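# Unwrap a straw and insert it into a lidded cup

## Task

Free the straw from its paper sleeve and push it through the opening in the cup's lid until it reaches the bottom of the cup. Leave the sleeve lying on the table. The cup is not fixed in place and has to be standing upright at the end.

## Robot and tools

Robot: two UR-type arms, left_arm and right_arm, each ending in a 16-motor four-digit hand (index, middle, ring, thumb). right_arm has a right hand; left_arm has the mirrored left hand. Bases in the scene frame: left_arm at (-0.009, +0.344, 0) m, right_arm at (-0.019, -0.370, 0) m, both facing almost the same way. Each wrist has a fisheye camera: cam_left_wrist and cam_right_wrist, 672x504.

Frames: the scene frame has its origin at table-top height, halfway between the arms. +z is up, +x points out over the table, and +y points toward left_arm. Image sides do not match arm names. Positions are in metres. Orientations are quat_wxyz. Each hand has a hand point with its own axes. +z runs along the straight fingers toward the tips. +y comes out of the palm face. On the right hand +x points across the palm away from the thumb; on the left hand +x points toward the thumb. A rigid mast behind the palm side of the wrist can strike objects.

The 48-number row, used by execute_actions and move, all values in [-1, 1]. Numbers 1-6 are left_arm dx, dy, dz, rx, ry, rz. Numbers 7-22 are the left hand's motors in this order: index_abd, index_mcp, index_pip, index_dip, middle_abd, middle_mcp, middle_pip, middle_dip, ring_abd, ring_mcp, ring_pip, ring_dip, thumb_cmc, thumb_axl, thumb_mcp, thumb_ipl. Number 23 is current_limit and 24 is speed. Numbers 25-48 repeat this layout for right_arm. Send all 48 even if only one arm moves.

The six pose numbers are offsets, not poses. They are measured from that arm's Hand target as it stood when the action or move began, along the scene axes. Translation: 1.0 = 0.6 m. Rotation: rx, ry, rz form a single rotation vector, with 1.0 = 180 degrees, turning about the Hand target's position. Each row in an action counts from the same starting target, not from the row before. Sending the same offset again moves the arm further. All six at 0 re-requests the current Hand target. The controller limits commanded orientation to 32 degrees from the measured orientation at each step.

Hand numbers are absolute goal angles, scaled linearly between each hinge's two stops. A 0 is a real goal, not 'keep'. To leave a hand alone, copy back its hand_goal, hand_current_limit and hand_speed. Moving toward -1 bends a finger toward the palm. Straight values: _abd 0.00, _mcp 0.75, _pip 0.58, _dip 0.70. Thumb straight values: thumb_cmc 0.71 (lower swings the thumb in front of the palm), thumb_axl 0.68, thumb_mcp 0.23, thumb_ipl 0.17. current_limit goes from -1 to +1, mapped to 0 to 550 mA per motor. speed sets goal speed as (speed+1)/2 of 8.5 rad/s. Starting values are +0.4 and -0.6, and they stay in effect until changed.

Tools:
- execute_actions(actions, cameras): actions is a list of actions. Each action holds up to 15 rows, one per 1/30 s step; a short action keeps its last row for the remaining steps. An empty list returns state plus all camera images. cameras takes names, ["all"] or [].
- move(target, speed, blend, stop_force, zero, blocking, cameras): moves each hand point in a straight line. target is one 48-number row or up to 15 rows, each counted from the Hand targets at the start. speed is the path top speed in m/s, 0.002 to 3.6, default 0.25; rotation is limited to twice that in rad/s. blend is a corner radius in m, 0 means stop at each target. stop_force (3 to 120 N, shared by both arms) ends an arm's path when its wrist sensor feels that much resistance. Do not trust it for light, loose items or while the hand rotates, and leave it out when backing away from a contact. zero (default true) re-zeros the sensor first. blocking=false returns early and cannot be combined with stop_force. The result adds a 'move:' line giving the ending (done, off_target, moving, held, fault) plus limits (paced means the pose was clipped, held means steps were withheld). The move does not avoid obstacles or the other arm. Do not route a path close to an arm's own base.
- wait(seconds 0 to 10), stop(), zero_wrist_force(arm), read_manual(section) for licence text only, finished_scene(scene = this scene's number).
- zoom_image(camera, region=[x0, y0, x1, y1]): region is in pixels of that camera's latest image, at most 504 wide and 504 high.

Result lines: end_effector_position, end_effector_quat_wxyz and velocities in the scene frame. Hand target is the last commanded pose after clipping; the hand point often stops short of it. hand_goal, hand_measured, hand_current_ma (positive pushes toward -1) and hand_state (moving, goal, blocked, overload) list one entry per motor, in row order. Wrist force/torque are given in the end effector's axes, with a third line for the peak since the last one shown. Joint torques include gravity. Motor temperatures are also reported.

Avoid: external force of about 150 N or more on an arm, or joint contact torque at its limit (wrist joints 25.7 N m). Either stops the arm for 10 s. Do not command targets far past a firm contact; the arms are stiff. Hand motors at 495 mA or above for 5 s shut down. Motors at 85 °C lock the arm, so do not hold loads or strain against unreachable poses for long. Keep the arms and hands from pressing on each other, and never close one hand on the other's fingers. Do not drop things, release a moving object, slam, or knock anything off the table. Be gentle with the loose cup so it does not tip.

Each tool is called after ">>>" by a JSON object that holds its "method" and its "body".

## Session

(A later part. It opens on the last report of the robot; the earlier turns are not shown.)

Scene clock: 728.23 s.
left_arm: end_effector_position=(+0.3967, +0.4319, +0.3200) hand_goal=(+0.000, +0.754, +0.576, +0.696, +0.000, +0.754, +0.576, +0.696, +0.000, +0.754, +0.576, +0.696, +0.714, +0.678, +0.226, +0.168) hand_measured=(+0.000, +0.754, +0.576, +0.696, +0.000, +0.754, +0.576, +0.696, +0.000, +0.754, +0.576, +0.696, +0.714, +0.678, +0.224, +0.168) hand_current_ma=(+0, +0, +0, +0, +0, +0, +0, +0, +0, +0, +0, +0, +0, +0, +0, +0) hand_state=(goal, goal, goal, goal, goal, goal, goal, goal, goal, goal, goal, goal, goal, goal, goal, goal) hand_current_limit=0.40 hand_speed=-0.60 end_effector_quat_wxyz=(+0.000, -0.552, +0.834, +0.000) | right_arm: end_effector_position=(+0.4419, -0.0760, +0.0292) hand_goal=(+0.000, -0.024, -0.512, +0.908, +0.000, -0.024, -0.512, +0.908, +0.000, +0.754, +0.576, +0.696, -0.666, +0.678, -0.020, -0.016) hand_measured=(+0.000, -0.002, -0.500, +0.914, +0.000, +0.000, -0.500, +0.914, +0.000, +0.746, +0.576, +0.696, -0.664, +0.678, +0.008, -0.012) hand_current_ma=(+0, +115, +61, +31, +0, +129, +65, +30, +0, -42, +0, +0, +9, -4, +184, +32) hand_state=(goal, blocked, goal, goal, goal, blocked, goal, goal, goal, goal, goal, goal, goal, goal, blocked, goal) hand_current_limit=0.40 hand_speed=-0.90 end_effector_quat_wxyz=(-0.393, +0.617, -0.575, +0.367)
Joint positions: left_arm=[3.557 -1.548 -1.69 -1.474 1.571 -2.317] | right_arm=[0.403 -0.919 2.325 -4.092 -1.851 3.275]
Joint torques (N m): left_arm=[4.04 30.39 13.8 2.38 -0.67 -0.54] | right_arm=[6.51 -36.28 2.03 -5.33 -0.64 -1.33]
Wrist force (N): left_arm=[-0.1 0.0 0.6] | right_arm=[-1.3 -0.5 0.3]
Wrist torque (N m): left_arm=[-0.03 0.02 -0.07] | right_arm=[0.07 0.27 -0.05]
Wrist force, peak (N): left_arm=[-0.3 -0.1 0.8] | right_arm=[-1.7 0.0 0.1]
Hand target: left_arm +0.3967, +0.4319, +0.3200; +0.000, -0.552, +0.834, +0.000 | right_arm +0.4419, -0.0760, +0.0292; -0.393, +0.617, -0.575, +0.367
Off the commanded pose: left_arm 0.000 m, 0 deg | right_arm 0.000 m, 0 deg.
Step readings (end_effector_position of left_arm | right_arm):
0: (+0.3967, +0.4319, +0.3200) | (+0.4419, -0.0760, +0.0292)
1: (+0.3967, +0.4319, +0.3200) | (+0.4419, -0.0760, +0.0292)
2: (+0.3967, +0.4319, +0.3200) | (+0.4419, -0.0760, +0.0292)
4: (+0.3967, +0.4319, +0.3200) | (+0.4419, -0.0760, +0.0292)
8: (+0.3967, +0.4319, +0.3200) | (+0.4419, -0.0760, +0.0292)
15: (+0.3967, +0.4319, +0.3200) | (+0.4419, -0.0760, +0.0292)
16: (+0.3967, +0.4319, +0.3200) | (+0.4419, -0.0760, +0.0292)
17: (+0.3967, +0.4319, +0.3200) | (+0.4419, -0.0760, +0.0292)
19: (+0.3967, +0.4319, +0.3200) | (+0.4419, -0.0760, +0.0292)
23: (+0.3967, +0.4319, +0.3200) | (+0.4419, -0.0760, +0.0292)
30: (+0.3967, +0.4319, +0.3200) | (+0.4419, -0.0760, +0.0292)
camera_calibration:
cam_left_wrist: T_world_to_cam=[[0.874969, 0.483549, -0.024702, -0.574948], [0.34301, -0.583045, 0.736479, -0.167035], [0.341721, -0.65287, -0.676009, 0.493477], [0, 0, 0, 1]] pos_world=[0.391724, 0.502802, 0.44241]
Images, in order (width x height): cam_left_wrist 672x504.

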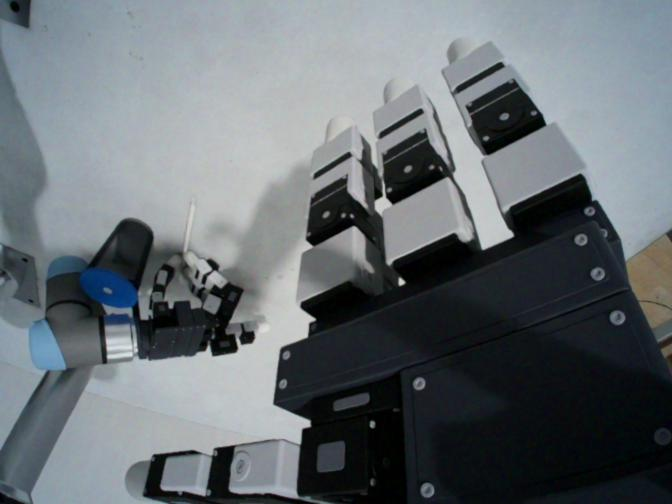

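>>> {"method": "move", "body": {"target": [0,0,0,0,0,0,0,0.754,0.576,0.696,0,0.754,0.576,0.696,0,0.754,0.576,0.696,0.714,0.678,0.226,0.168,0.4,-0.6,0,0,0.01,0,0,0,0,-0.03,-0.518,0.905,0,-0.03,-0.518,0.905,0,0.754,0.576,0.696,-0.666,0.678,-0.025,-0.0162,0.4,-0.9], "speed": 0.01, "cameras": ["cam_left_wrist"]}}

>>> {"method": "zoom_image", "body": {"camera": "cam_left_wrist", "region": [140, 200, 240, 275]}}

Scene clock: 738.83 s.
left_arm: end_effector_position=(+0.3967, +0.4319, +0.3200) hand_goal=(+0.000, +0.754, +0.576, +0.696, +0.000, +0.754, +0.576, +0.696, +0.000, +0.754, +0.576, +0.696, +0.714, +0.678, +0.226, +0.168) hand_measured=(+0.000, +0.754, +0.576, +0.696, +0.000, +0.754, +0.576, +0.696, +0.000, +0.754, +0.576, +0.696, +0.714, +0.678, +0.224, +0.168) hand_current_ma=(+0, +0, +0, +0, +0, +0, +0, +0, +0, +0, +0, +0, +0, +0, +0, +0) hand_state=(goal, goal, goal, goal, goal, goal, goal, goal, goal, goal, goal, goal, goal, goal, goal, goal) hand_current_limit=0.40 hand_speed=-0.60 end_effector_quat_wxyz=(+0.000, -0.552, +0.834, +0.000) | right_arm: end_effector_position=(+0.4419, -0.0760, +0.0351) hand_goal=(+0.000, -0.030, -0.518, +0.906, +0.000, -0.030, -0.518, +0.906, +0.000, +0.754, +0.576, +0.696, -0.666, +0.678, -0.024, -0.016) hand_measured=(+0.000, -0.028, -0.510, +0.910, +0.000, -0.028, -0.510, +0.910, +0.000, +0.746, +0.576, +0.696, -0.664, +0.678, -0.022, -0.014) hand_current_ma=(+0, +14, +37, +19, +0, +15, +38, +16, +0, -42, +0, +0, +9, -4, +17, +16) hand_state=(goal, goal, goal, goal, goal, goal, goal, goal, goal, goal, goal, goal, goal, goal, goal, goal) hand_current_limit=0.40 hand_speed=-0.90 end_effector_quat_wxyz=(-0.393, +0.617, -0.575, +0.367)
Joint positions: left_arm=[3.557 -1.548 -1.69 -1.474 1.571 -2.317] | right_arm=[0.403 -0.938 2.327 -4.076 -1.851 3.275]
Joint torques (N m): left_arm=[4.54 29.09 13.96 2.51 -0.8 -0.6] | right_arm=[7.5 -37.17 1.79 0.05 -0.49 -1.21]
Wrist force (N): left_arm=[-0.1 0.0 0.4] | right_arm=[-1.3 0.2 0.2]
Wrist torque (N m): left_arm=[-0.02 0.01 -0.07] | right_arm=[0.13 0.28 -0.04]
Wrist force, peak (N): left_arm=[-0.4 -0.3 0.5] | right_arm=[-1.5 -0.7 0.3]
Hand target: left_arm +0.3967, +0.4319, +0.3200; +0.000, -0.552, +0.834, +0.000 | right_arm +0.4419, -0.0760, +0.0352; -0.393, +0.617, -0.575, +0.367
Off the commanded pose: left_arm 0.000 m, 0 deg | right_arm 0.000 m, 0 deg.
move: done
camera_calibration:
cam_left_wrist: T_world_to_cam=[[0.874969, 0.483549, -0.024702, -0.574948], [0.34301, -0.583045, 0.736479, -0.167035], [0.341721, -0.65287, -0.676009, 0.493477], [0, 0, 0, 1]] pos_world=[0.391724, 0.502802, 0.44241]
Images, in order (width x height): cam_left_wrist 672x504.

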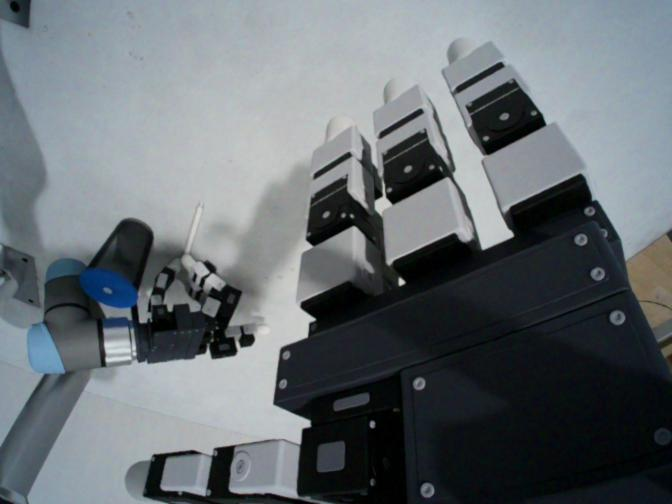

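Scaled by 5.040 from the camera's 672x504 image, which has a finer 960x720 frame.

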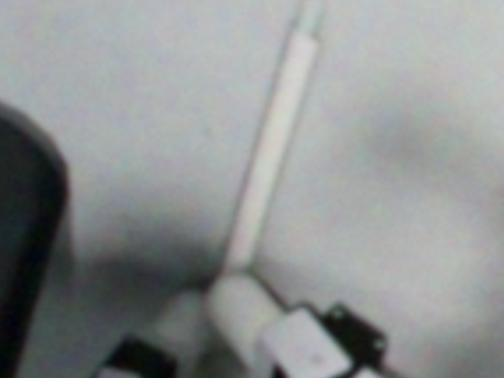

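>>> {"method": "execute_actions", "body": {"actions": [[[0,0,0,0,0,0,0,0.754,0.576,0.696,0,0.754,0.576,0.696,0,0.754,0.576,0.696,0.714,0.678,0.226,0.168,0.4,-0.6,0,0,0,0,0,0,0,0.0685,-0.5328,0.913,0,0.0685,-0.5328,0.913,0,0.754,0.576,0.696,-0.666,0.678,0.0112,-0.0162,0.4,-0.9]],[[0,0,0,0,0,0,0,0.754,0.576,0.696,0,0.754,0.576,0.696,0,0.754,0.576,0.696,0.714,0.678,0.226,0.168,0.4,-0.6,0,0,0,0,0,0,0,0.1164,-0.5693,0.913,0,0.1164,-0.5693,0.913,0,0.754,0.576,0.696,-0.666,0.678,0.0112,-0.0162,0.4,-0.9]]], "cameras": ["all"]}}

>>> {"method": "zoom_image", "body": {"camera": "cam_left_wrist", "region": [140, 190, 260, 280]}}

>>> {"method": "zoom_image", "body": {"camera": "cam_right_wrist", "region": [200, 100, 600, 400]}}

Scene clock: 781.43 s.
left_arm: end_effector_position=(+0.3967, +0.4319, +0.3200) hand_goal=(+0.000, +0.754, +0.576, +0.696, +0.000, +0.754, +0.576, +0.696, +0.000, +0.754, +0.576, +0.696, +0.714, +0.678, +0.226, +0.168) hand_measured=(+0.000, +0.754, +0.576, +0.696, +0.000, +0.754, +0.576, +0.696, +0.000, +0.754, +0.576, +0.696, +0.714, +0.678, +0.224, +0.168) hand_current_ma=(+0, +0, +0, +0, +0, +0, +0, +0, +0, +0, +0, +0, +0, +0, +0, +0) hand_state=(goal, goal, goal, goal, goal, goal, goal, goal, goal, goal, goal, goal, goal, goal, goal, goal) hand_current_limit=0.40 hand_speed=-0.60 end_effector_quat_wxyz=(+0.000, -0.552, +0.834, +0.000) | right_arm: end_effector_position=(+0.4419, -0.0760, +0.0352) hand_goal=(+0.000, +0.116, -0.570, +0.914, +0.000, +0.116, -0.570, +0.914, +0.000, +0.754, +0.576, +0.696, -0.666, +0.678, +0.012, -0.016) hand_measured=(+0.000, +0.110, -0.562, +0.912, +0.000, +0.110, -0.562, +0.912, +0.000, +0.746, +0.576, +0.696, -0.664, +0.678, +0.010, -0.014) hand_current_ma=(+0, -28, +36, -11, +0, -30, +36, -10, +0, -42, +0, +0, +9, -4, -17, +15) hand_state=(goal, goal, goal, goal, goal, goal, goal, goal, goal, goal, goal, goal, goal, goal, goal, goal) hand_current_limit=0.40 hand_speed=-0.90 end_effector_quat_wxyz=(-0.393, +0.617, -0.575, +0.367)
Joint positions: left_arm=[3.557 -1.548 -1.69 -1.474 1.571 -2.317] | right_arm=[0.403 -0.938 2.327 -4.076 -1.851 3.275]
Joint torques (N m): left_arm=[5.09 29.72 13.57 2.61 -0.8 -0.89] | right_arm=[7.11 -36.89 0.94 -0.03 -0.38 0.94]
Wrist force (N): left_arm=[0.1 -0.3 0.4] | right_arm=[-1.5 0.1 0.2]
Wrist torque (N m): left_arm=[-0.05 -0.01 -0.05] | right_arm=[0.10 0.30 -0.06]
Wrist force, peak (N): left_arm=[-0.3 -0.2 0.7] | right_arm=[-1.7 0.3 0.1]
Hand target: left_arm +0.3967, +0.4319, +0.3200; +0.000, -0.552, +0.834, +0.000 | right_arm +0.4419, -0.0760, +0.0352; -0.393, +0.617, -0.575, +0.367
Off the commanded pose: left_arm 0.000 m, 0 deg | right_arm 0.000 m, 0 deg.
Step readings (end_effector_position of left_arm | right_arm):
0: (+0.3967, +0.4319, +0.3200) | (+0.4419, -0.0760, +0.0352)
1: (+0.3967, +0.4319, +0.3200) | (+0.4419, -0.0760, +0.0352)
2: (+0.3967, +0.4319, +0.3200) | (+0.4419, -0.0760, +0.0352)
4: (+0.3967, +0.4319, +0.3200) | (+0.4419, -0.0760, +0.0352)
8: (+0.3967, +0.4319, +0.3200) | (+0.4419, -0.0760, +0.0352)
15: (+0.3967, +0.4319, +0.3200) | (+0.4419, -0.0760, +0.0352)
16: (+0.3967, +0.4319, +0.3200) | (+0.4419, -0.0760, +0.0352)
17: (+0.3967, +0.4319, +0.3200) | (+0.4419, -0.0760, +0.0352)
19: (+0.3967, +0.4319, +0.3200) | (+0.4419, -0.0760, +0.0352)
23: (+0.3967, +0.4319, +0.3200) | (+0.4419, -0.0760, +0.0352)
30: (+0.3967, +0.4319, +0.3200) | (+0.4419, -0.0760, +0.0352)
camera_calibration:
cam_left_wrist: T_world_to_cam=[[0.874969, 0.483549, -0.024702, -0.574948], [0.34301, -0.583045, 0.736479, -0.167035], [0.341721, -0.65287, -0.676009, 0.493477], [0, 0, 0, 1]] pos_world=[0.391724, 0.502802, 0.44241]
cam_right_wrist: T_world_to_cam=[[-0.335313, 0.712561, -0.616297, 0.260307], [-0.477151, 0.435613, 0.763262, 0.173124], [0.812338, 0.549998, 0.193932, -0.196321], [0, 0, 0, 1]] pos_world=[0.32937, -0.152923, 0.0663601]

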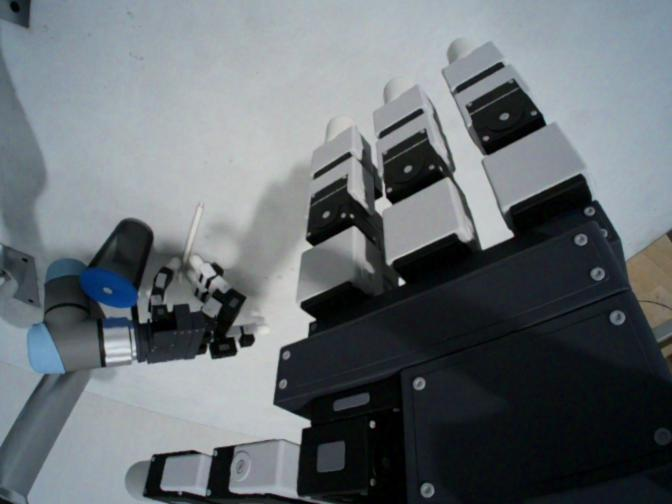

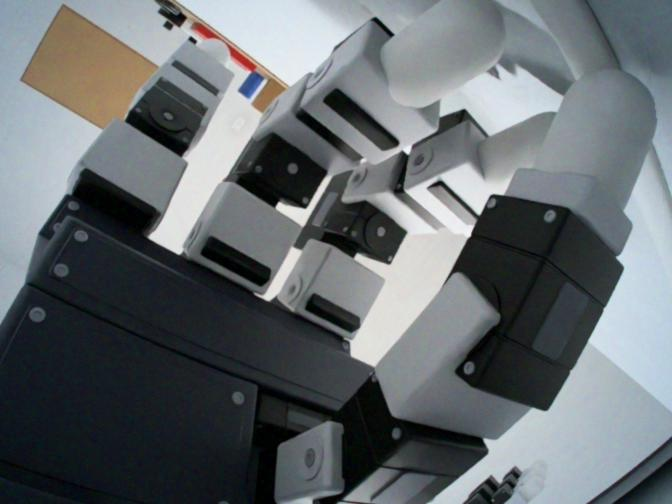

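Scaled by 4.200 from the camera's 672x504 image, which has a finer 960x720 frame.

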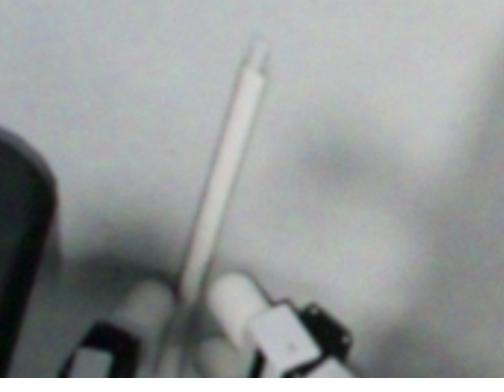

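Scaled by 1.260 from the camera's 672x504 image, which has a finer 960x720 frame.

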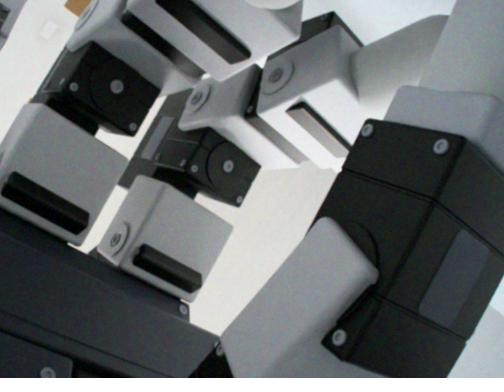

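>>> {"method": "move", "body": {"target": [0,0,0,0,0,0,0,0.754,0.576,0.696,0,0.754,0.576,0.696,0,0.754,0.576,0.696,0.714,0.678,0.226,0.168,0.4,-0.6,0,0,-0.0112,0,0,0,0,0.1164,-0.575,0.913,0,0.1164,-0.575,0.913,0,0.754,0.576,0.696,-0.666,0.678,0.0112,-0.0162,0.4,-0.9], "speed": 0.005, "stop_force": 3, "cameras": ["cam_left_wrist"]}}

>>> {"method": "zoom_image", "body": {"camera": "cam_left_wrist", "region": [140, 190, 260, 280]}}

Scene clock: 818.27 s.
left_arm: end_effector_position=(+0.3967, +0.4319, +0.3200) hand_goal=(+0.000, +0.754, +0.576, +0.696, +0.000, +0.754, +0.576, +0.696, +0.000, +0.754, +0.576, +0.696, +0.714, +0.678, +0.226, +0.168) hand_measured=(+0.000, +0.754, +0.576, +0.696, +0.000, +0.754, +0.576, +0.696, +0.000, +0.754, +0.576, +0.696, +0.714, +0.678, +0.224, +0.168) hand_current_ma=(+0, +0, +0, +0, +0, +0, +0, +0, +0, +0, +0, +0, +0, +0, +0, +0) hand_state=(goal, goal, goal, goal, goal, goal, goal, goal, goal, goal, goal, goal, goal, goal, goal, goal) hand_current_limit=0.40 hand_speed=-0.60 end_effector_quat_wxyz=(+0.000, -0.552, +0.834, +0.000) | right_arm: end_effector_position=(+0.4419, -0.0760, +0.0285) hand_goal=(+0.000, +0.116, -0.574, +0.914, +0.000, +0.116, -0.574, +0.914, +0.000, +0.754, +0.576, +0.696, -0.666, +0.678, +0.012, -0.016) hand_measured=(+0.000, +0.114, -0.576, +0.912, +0.000, +0.114, -0.576, +0.912, +0.000, +0.746, +0.576, +0.696, -0.664, +0.678, +0.010, -0.014) hand_current_ma=(+0, -7, -10, -11, +0, -11, -6, -10, +0, -42, +0, +0, +9, -4, -14, +10) hand_state=(goal, goal, goal, goal, goal, goal, goal, goal, goal, goal, goal, goal, goal, goal, goal, goal) hand_current_limit=0.40 hand_speed=-0.90 end_effector_quat_wxyz=(-0.393, +0.617, -0.575, +0.367)
Joint positions: left_arm=[3.557 -1.548 -1.69 -1.474 1.571 -2.317] | right_arm=[0.403 -0.917 2.325 -4.094 -1.851 3.275]
Joint torques (N m): left_arm=[3.96 30.42 13.63 2.75 -0.93 -1.05] | right_arm=[7.18 -30.79 -10.6 -3.09 -0.61 1.46]
Wrist force (N): left_arm=[-0.1 -0.2 0.3] | right_arm=[-1.6 -3.2 0.0]
Wrist torque (N m): left_arm=[-0.02 0.01 -0.06] | right_arm=[0.01 0.32 -0.08]
Wrist force, peak (N): left_arm=[-0.4 -0.2 0.6] | right_arm=[-1.0 -3.6 0.1]
Hand target: left_arm +0.3967, +0.4319, +0.3200; +0.000, -0.552, +0.834, +0.000 | right_arm +0.4419, -0.0760, +0.0285; -0.393, +0.617, -0.575, +0.367
Off the commanded pose: left_arm 0.000 m, 0 deg | right_arm 0.000 m, 0 deg.
move: contact (right_arm)
camera_calibration:
cam_left_wrist: T_world_to_cam=[[0.874969, 0.483549, -0.024702, -0.574948], [0.34301, -0.583045, 0.736479, -0.167035], [0.341721, -0.65287, -0.676009, 0.493477], [0, 0, 0, 1]] pos_world=[0.391724, 0.502802, 0.44241]
Images, in order (width x height): cam_left_wrist 672x504.

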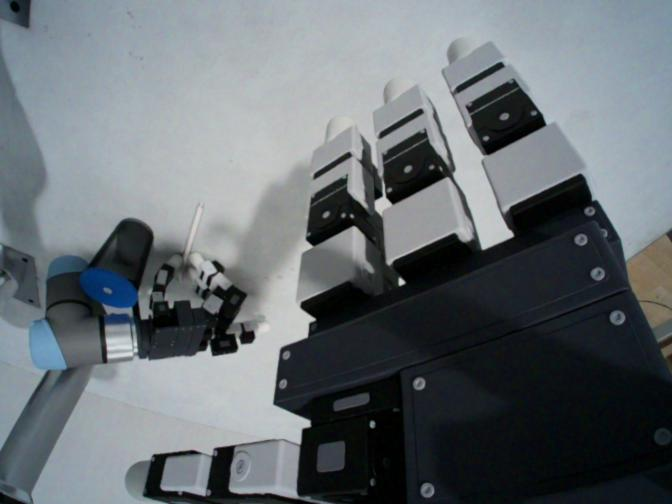

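Scaled by 4.200 from the camera's 672x504 image, which has a finer 960x720 frame.

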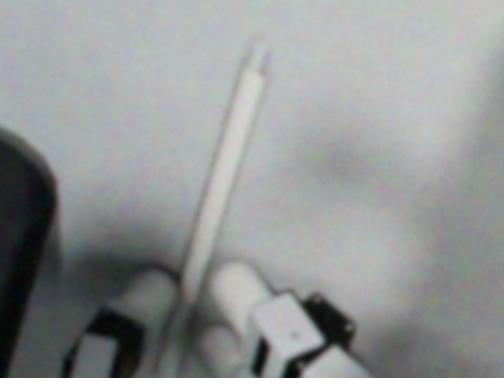

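>>> {"method": "execute_actions", "body": {"actions": [[[0,0,0,0,0,0,0,0.754,0.576,0.696,0,0.754,0.576,0.696,0,0.754,0.576,0.696,0.714,0.678,0.226,0.168,0.4,-0.6,0,0,0.0004,0,0,0,0,0.0685,-0.5372,0.913,0,0.0685,-0.5372,0.913,0,0.754,0.576,0.696,-0.666,0.678,0.0112,-0.0162,0.4,-0.9]],[[0,0,0,0,0,0,0,0.754,0.576,0.696,0,0.754,0.576,0.696,0,0.754,0.576,0.696,0.714,0.678,0.226,0.168,0.4,-0.6,0,0,0,0,0,0,0,0.0274,-0.5007,0.913,0,0.0274,-0.5007,0.913,0,0.754,0.576,0.696,-0.666,0.678,0.0112,-0.0162,0.4,-0.9]]], "cameras": ["cam_left_wrist"]}}

>>> {"method": "zoom_image", "body": {"camera": "cam_left_wrist", "region": [140, 190, 260, 280]}}

Scene clock: 827.37 s.
left_arm: end_effector_position=(+0.3967, +0.4319, +0.3200) hand_goal=(+0.000, +0.754, +0.576, +0.696, +0.000, +0.754, +0.576, +0.696, +0.000, +0.754, +0.576, +0.696, +0.714, +0.678, +0.226, +0.168) hand_measured=(+0.000, +0.754, +0.576, +0.696, +0.000, +0.754, +0.576, +0.696, +0.000, +0.754, +0.576, +0.696, +0.714, +0.678, +0.224, +0.168) hand_current_ma=(+0, +0, +0, +0, +0, +0, +0, +0, +0, +0, +0, +0, +0, +0, +0, +0) hand_state=(goal, goal, goal, goal, goal, goal, goal, goal, goal, goal, goal, goal, goal, goal, goal, goal) hand_current_limit=0.40 hand_speed=-0.60 end_effector_quat_wxyz=(+0.000, -0.552, +0.834, +0.000) | right_arm: end_effector_position=(+0.4419, -0.0760, +0.0288) hand_goal=(+0.000, +0.028, -0.500, +0.914, +0.000, +0.028, -0.500, +0.914, +0.000, +0.754, +0.576, +0.696, -0.666, +0.678, +0.012, -0.016) hand_measured=(+0.000, +0.098, -0.552, +0.912, +0.000, +0.098, -0.550, +0.912, +0.000, +0.746, +0.576, +0.696, -0.664, +0.678, +0.010, -0.014) hand_current_ma=(+0, +372, -257, -11, +0, +371, -255, -10, +0, -42, +0, +0, +9, -4, -12, +10) hand_state=(goal, blocked, blocked, goal, goal, blocked, blocked, goal, goal, goal, goal, goal, goal, goal, goal, goal) hand_current_limit=0.40 hand_speed=-0.90 end_effector_quat_wxyz=(-0.393, +0.617, -0.575, +0.367)
Joint positions: left_arm=[3.557 -1.548 -1.69 -1.474 1.571 -2.317] | right_arm=[0.403 -0.918 2.325 -4.094 -1.851 3.275]
Joint torques (N m): left_arm=[5.09 31.11 13.04 2.8 -0.83 -1.07] | right_arm=[7.16 -22.08 8.73 2.62 -0.59 0.72]
Wrist force (N): left_arm=[-0.3 -0.2 0.2] | right_arm=[-0.7 -17.6 3.2]
Wrist torque (N m): left_arm=[-0.03 0.03 -0.08] | right_arm=[-0.19 0.26 -0.08]
Wrist force, peak (N): left_arm=[-0.3 -0.4 0.7] | right_arm=[-0.6 -17.7 3.3]
Hand target: left_arm +0.3967, +0.4319, +0.3200; +0.000, -0.552, +0.834, +0.000 | right_arm +0.4419, -0.0760, +0.0288; -0.393, +0.617, -0.575, +0.367
Off the commanded pose: left_arm 0.000 m, 0 deg | right_arm 0.000 m, 0 deg.
Step readings (end_effector_position of left_arm | right_arm):
0: (+0.3967, +0.4319, +0.3200) | (+0.4419, -0.0760, +0.0286)
1: (+0.3967, +0.4319, +0.3200) | (+0.4419, -0.0760, +0.0286)
2: (+0.3967, +0.4319, +0.3200) | (+0.4419, -0.0760, +0.0286)
4: (+0.3967, +0.4319, +0.3200) | (+0.4419, -0.0760, +0.0287)
8: (+0.3967, +0.4319, +0.3200) | (+0.4419, -0.0760, +0.0288)
15: (+0.3967, +0.4319, +0.3200) | (+0.4419, -0.0760, +0.0288)
16: (+0.3967, +0.4319, +0.3200) | (+0.4419, -0.0760, +0.0288)
17: (+0.3967, +0.4319, +0.3200) | (+0.4419, -0.0760, +0.0288)
19: (+0.3967, +0.4319, +0.3200) | (+0.4419, -0.0760, +0.0288)
23: (+0.3967, +0.4319, +0.3200) | (+0.4419, -0.0760, +0.0288)
30: (+0.3967, +0.4319, +0.3200) | (+0.4419, -0.0760, +0.0288)
camera_calibration:
cam_left_wrist: T_world_to_cam=[[0.874969, 0.483549, -0.024702, -0.574948], [0.34301, -0.583045, 0.736479, -0.167035], [0.341721, -0.65287, -0.676009, 0.493477], [0, 0, 0, 1]] pos_world=[0.391724, 0.502802, 0.44241]
Images, in order (width x height): cam_left_wrist 672x504.

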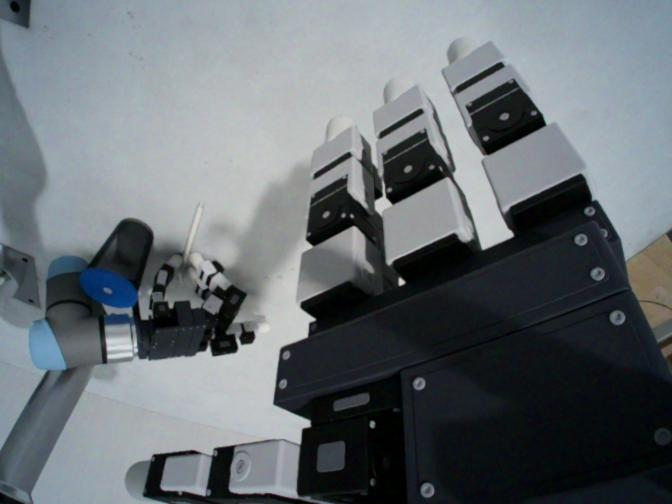

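Scaled by 4.200 from the camera's 672x504 image, which has a finer 960x720 frame.

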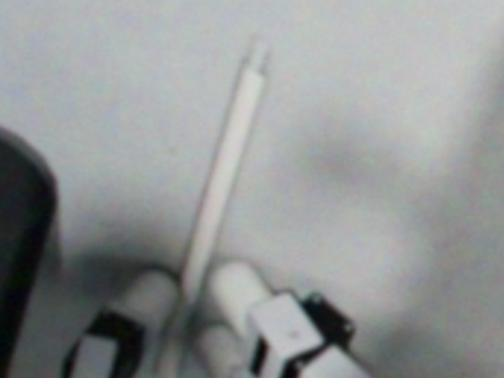

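>>> {"method": "execute_actions", "body": {"actions": [[[0,0,0,0,0,0,0,0.754,0.576,0.696,0,0.754,0.576,0.696,0,0.754,0.576,0.696,0.714,0.678,0.226,0.168,0.4,-0.6,0,0,0,0,0,0,0,0.1,-0.56,0.913,0,0.1,-0.56,0.913,0,0.754,0.576,0.696,-0.666,0.678,0.0112,-0.0162,0.4,-0.9]],[[0,0,0,0,0,0,0,0.754,0.576,0.696,0,0.754,0.576,0.696,0,0.754,0.576,0.696,0.714,0.678,0.226,0.168,0.4,-0.6,0,0,0.0018,0,0,0,0,0.1,-0.5622,0.913,0,0.1,-0.5622,0.913,0,0.754,0.576,0.696,-0.666,0.678,0.0112,-0.0162,0.4,-0.9]],[[0,0,0,0,0,0,0,0.754,0.576,0.696,0,0.754,0.576,0.696,0,0.754,0.576,0.696,0.714,0.678,0.226,0.168,0.4,-0.6,0,0,0,0,0,0,0,0.0685,-0.5372,0.913,0,0.0685,-0.5372,0.913,0,0.754,0.576,0.696,-0.666,0.678,0.0112,-0.0162,0.4,-0.9]],[[0,0,0,0,0,0,0,0.754,0.576,0.696,0,0.754,0.576,0.696,0,0.754,0.576,0.696,0.714,0.678,0.226,0.168,0.4,-0.6,0,0,0,0,0,0,0,0.041,-0.513,0.913,0,0.041,-0.513,0.913,0,0.754,0.576,0.696,-0.666,0.678,0.0112,-0.0162,0.4,-0.9]]], "cameras": ["cam_left_wrist"]}}

>>> {"method": "zoom_image", "body": {"camera": "cam_left_wrist", "region": [140, 190, 260, 280]}}

Scene clock: 845.03 s.
left_arm: end_effector_position=(+0.3967, +0.4319, +0.3200) hand_goal=(+0.000, +0.754, +0.576, +0.696, +0.000, +0.754, +0.576, +0.696, +0.000, +0.754, +0.576, +0.696, +0.714, +0.678, +0.226, +0.168) hand_measured=(+0.000, +0.754, +0.576, +0.696, +0.000, +0.754, +0.576, +0.696, +0.000, +0.754, +0.576, +0.696, +0.714, +0.678, +0.224, +0.168) hand_current_ma=(+0, +0, +0, +0, +0, +0, +0, +0, +0, +0, +0, +0, +0, +0, +0, +0) hand_state=(goal, goal, goal, goal, goal, goal, goal, goal, goal, goal, goal, goal, goal, goal, goal, goal) hand_current_limit=0.40 hand_speed=-0.60 end_effector_quat_wxyz=(+0.000, -0.552, +0.834, +0.000) | right_arm: end_effector_position=(+0.4419, -0.0760, +0.0299) hand_goal=(+0.000, +0.042, -0.512, +0.914, +0.000, +0.042, -0.512, +0.914, +0.000, +0.754, +0.576, +0.696, -0.666, +0.678, +0.012, -0.016) hand_measured=(+0.000, +0.044, -0.512, +0.912, +0.000, +0.044, -0.512, +0.912, +0.000, +0.746, +0.576, +0.696, -0.664, +0.678, +0.010, -0.014) hand_current_ma=(+0, +11, -5, -10, +0, +10, -4, -8, +0, -42, +0, +0, +9, -4, -12, +10) hand_state=(goal, goal, goal, goal, goal, goal, goal, goal, goal, goal, goal, goal, goal, goal, goal, goal) hand_current_limit=0.40 hand_speed=-0.90 end_effector_quat_wxyz=(-0.393, +0.617, -0.575, +0.367)
Joint positions: left_arm=[3.557 -1.548 -1.69 -1.474 1.571 -2.317] | right_arm=[0.403 -0.922 2.325 -4.091 -1.851 3.275]
Joint torques (N m): left_arm=[4.68 30.58 13.4 3 -0.9 -1.24] | right_arm=[7.24 -36.98 1.88 0.07 -0.54 -1.43]
Wrist force (N): left_arm=[0.1 -0.1 0.4] | right_arm=[-0.8 0.2 0.3]
Wrist torque (N m): left_arm=[-0.03 0.00 -0.06] | right_arm=[0.12 0.21 0.00]
Wrist force, peak (N): left_arm=[-0.1 -0.2 0.7] | right_arm=[-1.0 -17.8 3.2]
Hand target: left_arm +0.3967, +0.4319, +0.3200; +0.000, -0.552, +0.834, +0.000 | right_arm +0.4419, -0.0760, +0.0299; -0.393, +0.617, -0.575, +0.367
Off the commanded pose: left_arm 0.000 m, 0 deg | right_arm 0.000 m, 0 deg.
Step readings (end_effector_position of left_arm | right_arm):
0: (+0.3967, +0.4319, +0.3200) | (+0.4419, -0.0760, +0.0288)
1: (+0.3967, +0.4319, +0.3200) | (+0.4419, -0.0760, +0.0288)
2: (+0.3967, +0.4319, +0.3200) | (+0.4419, -0.0760, +0.0288)
4: (+0.3967, +0.4319, +0.3200) | (+0.4419, -0.0760, +0.0288)
8: (+0.3967, +0.4319, +0.3200) | (+0.4418, -0.0760, +0.0287)
15: (+0.3967, +0.4319, +0.3200) | (+0.4418, -0.0760, +0.0287)
16: (+0.3967, +0.4319, +0.3200) | (+0.4418, -0.0760, +0.0287)
17: (+0.3967, +0.4319, +0.3200) | (+0.4419, -0.0760, +0.0288)
19: (+0.3967, +0.4319, +0.3200) | (+0.4419, -0.0760, +0.0292)
23: (+0.3967, +0.4319, +0.3200) | (+0.4419, -0.0760, +0.0296)
30: (+0.3967, +0.4319, +0.3200) | (+0.4419, -0.0760, +0.0298)
31: (+0.3967, +0.4319, +0.3200) | (+0.4419, -0.0760, +0.0298)
32: (+0.3967, +0.4319, +0.3200) | (+0.4419, -0.0760, +0.0298)
34: (+0.3967, +0.4319, +0.3200) | (+0.4419, -0.0760, +0.0299)
38: (+0.3967, +0.4319, +0.3200) | (+0.4419, -0.0760, +0.0299)
45: (+0.3967, +0.4319, +0.3200) | (+0.4419, -0.0760, +0.0299)
46: (+0.3967, +0.4319, +0.3200) | (+0.4419, -0.0760, +0.0299)
47: (+0.3967, +0.4319, +0.3200) | (+0.4419, -0.0760, +0.0299)
49: (+0.3967, +0.4319, +0.3200) | (+0.4419, -0.0760, +0.0299)
53: (+0.3967, +0.4319, +0.3200) | (+0.4419, -0.0760, +0.0299)
60: (+0.3967, +0.4319, +0.3200) | (+0.4419, -0.0760, +0.0299)
camera_calibration:
cam_left_wrist: T_world_to_cam=[[0.874969, 0.483549, -0.024702, -0.574948], [0.34301, -0.583045, 0.736479, -0.167035], [0.341721, -0.65287, -0.676009, 0.493477], [0, 0, 0, 1]] pos_world=[0.391724, 0.502802, 0.44241]
Images, in order (width x height): cam_left_wrist 672x504.

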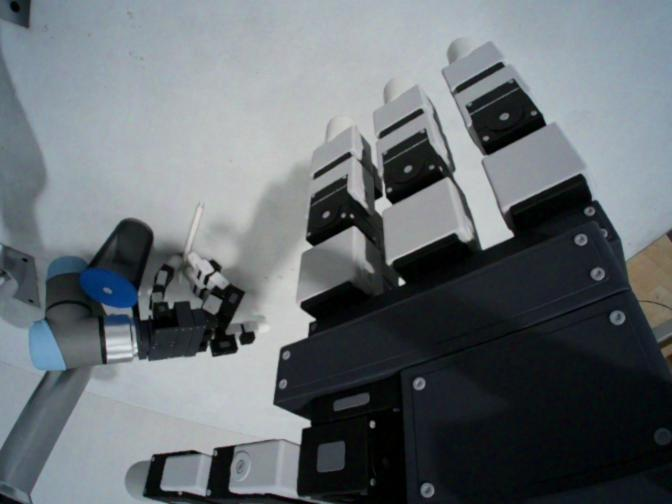

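Scaled by 4.200 from the camera's 672x504 image, which has a finer 960x720 frame.

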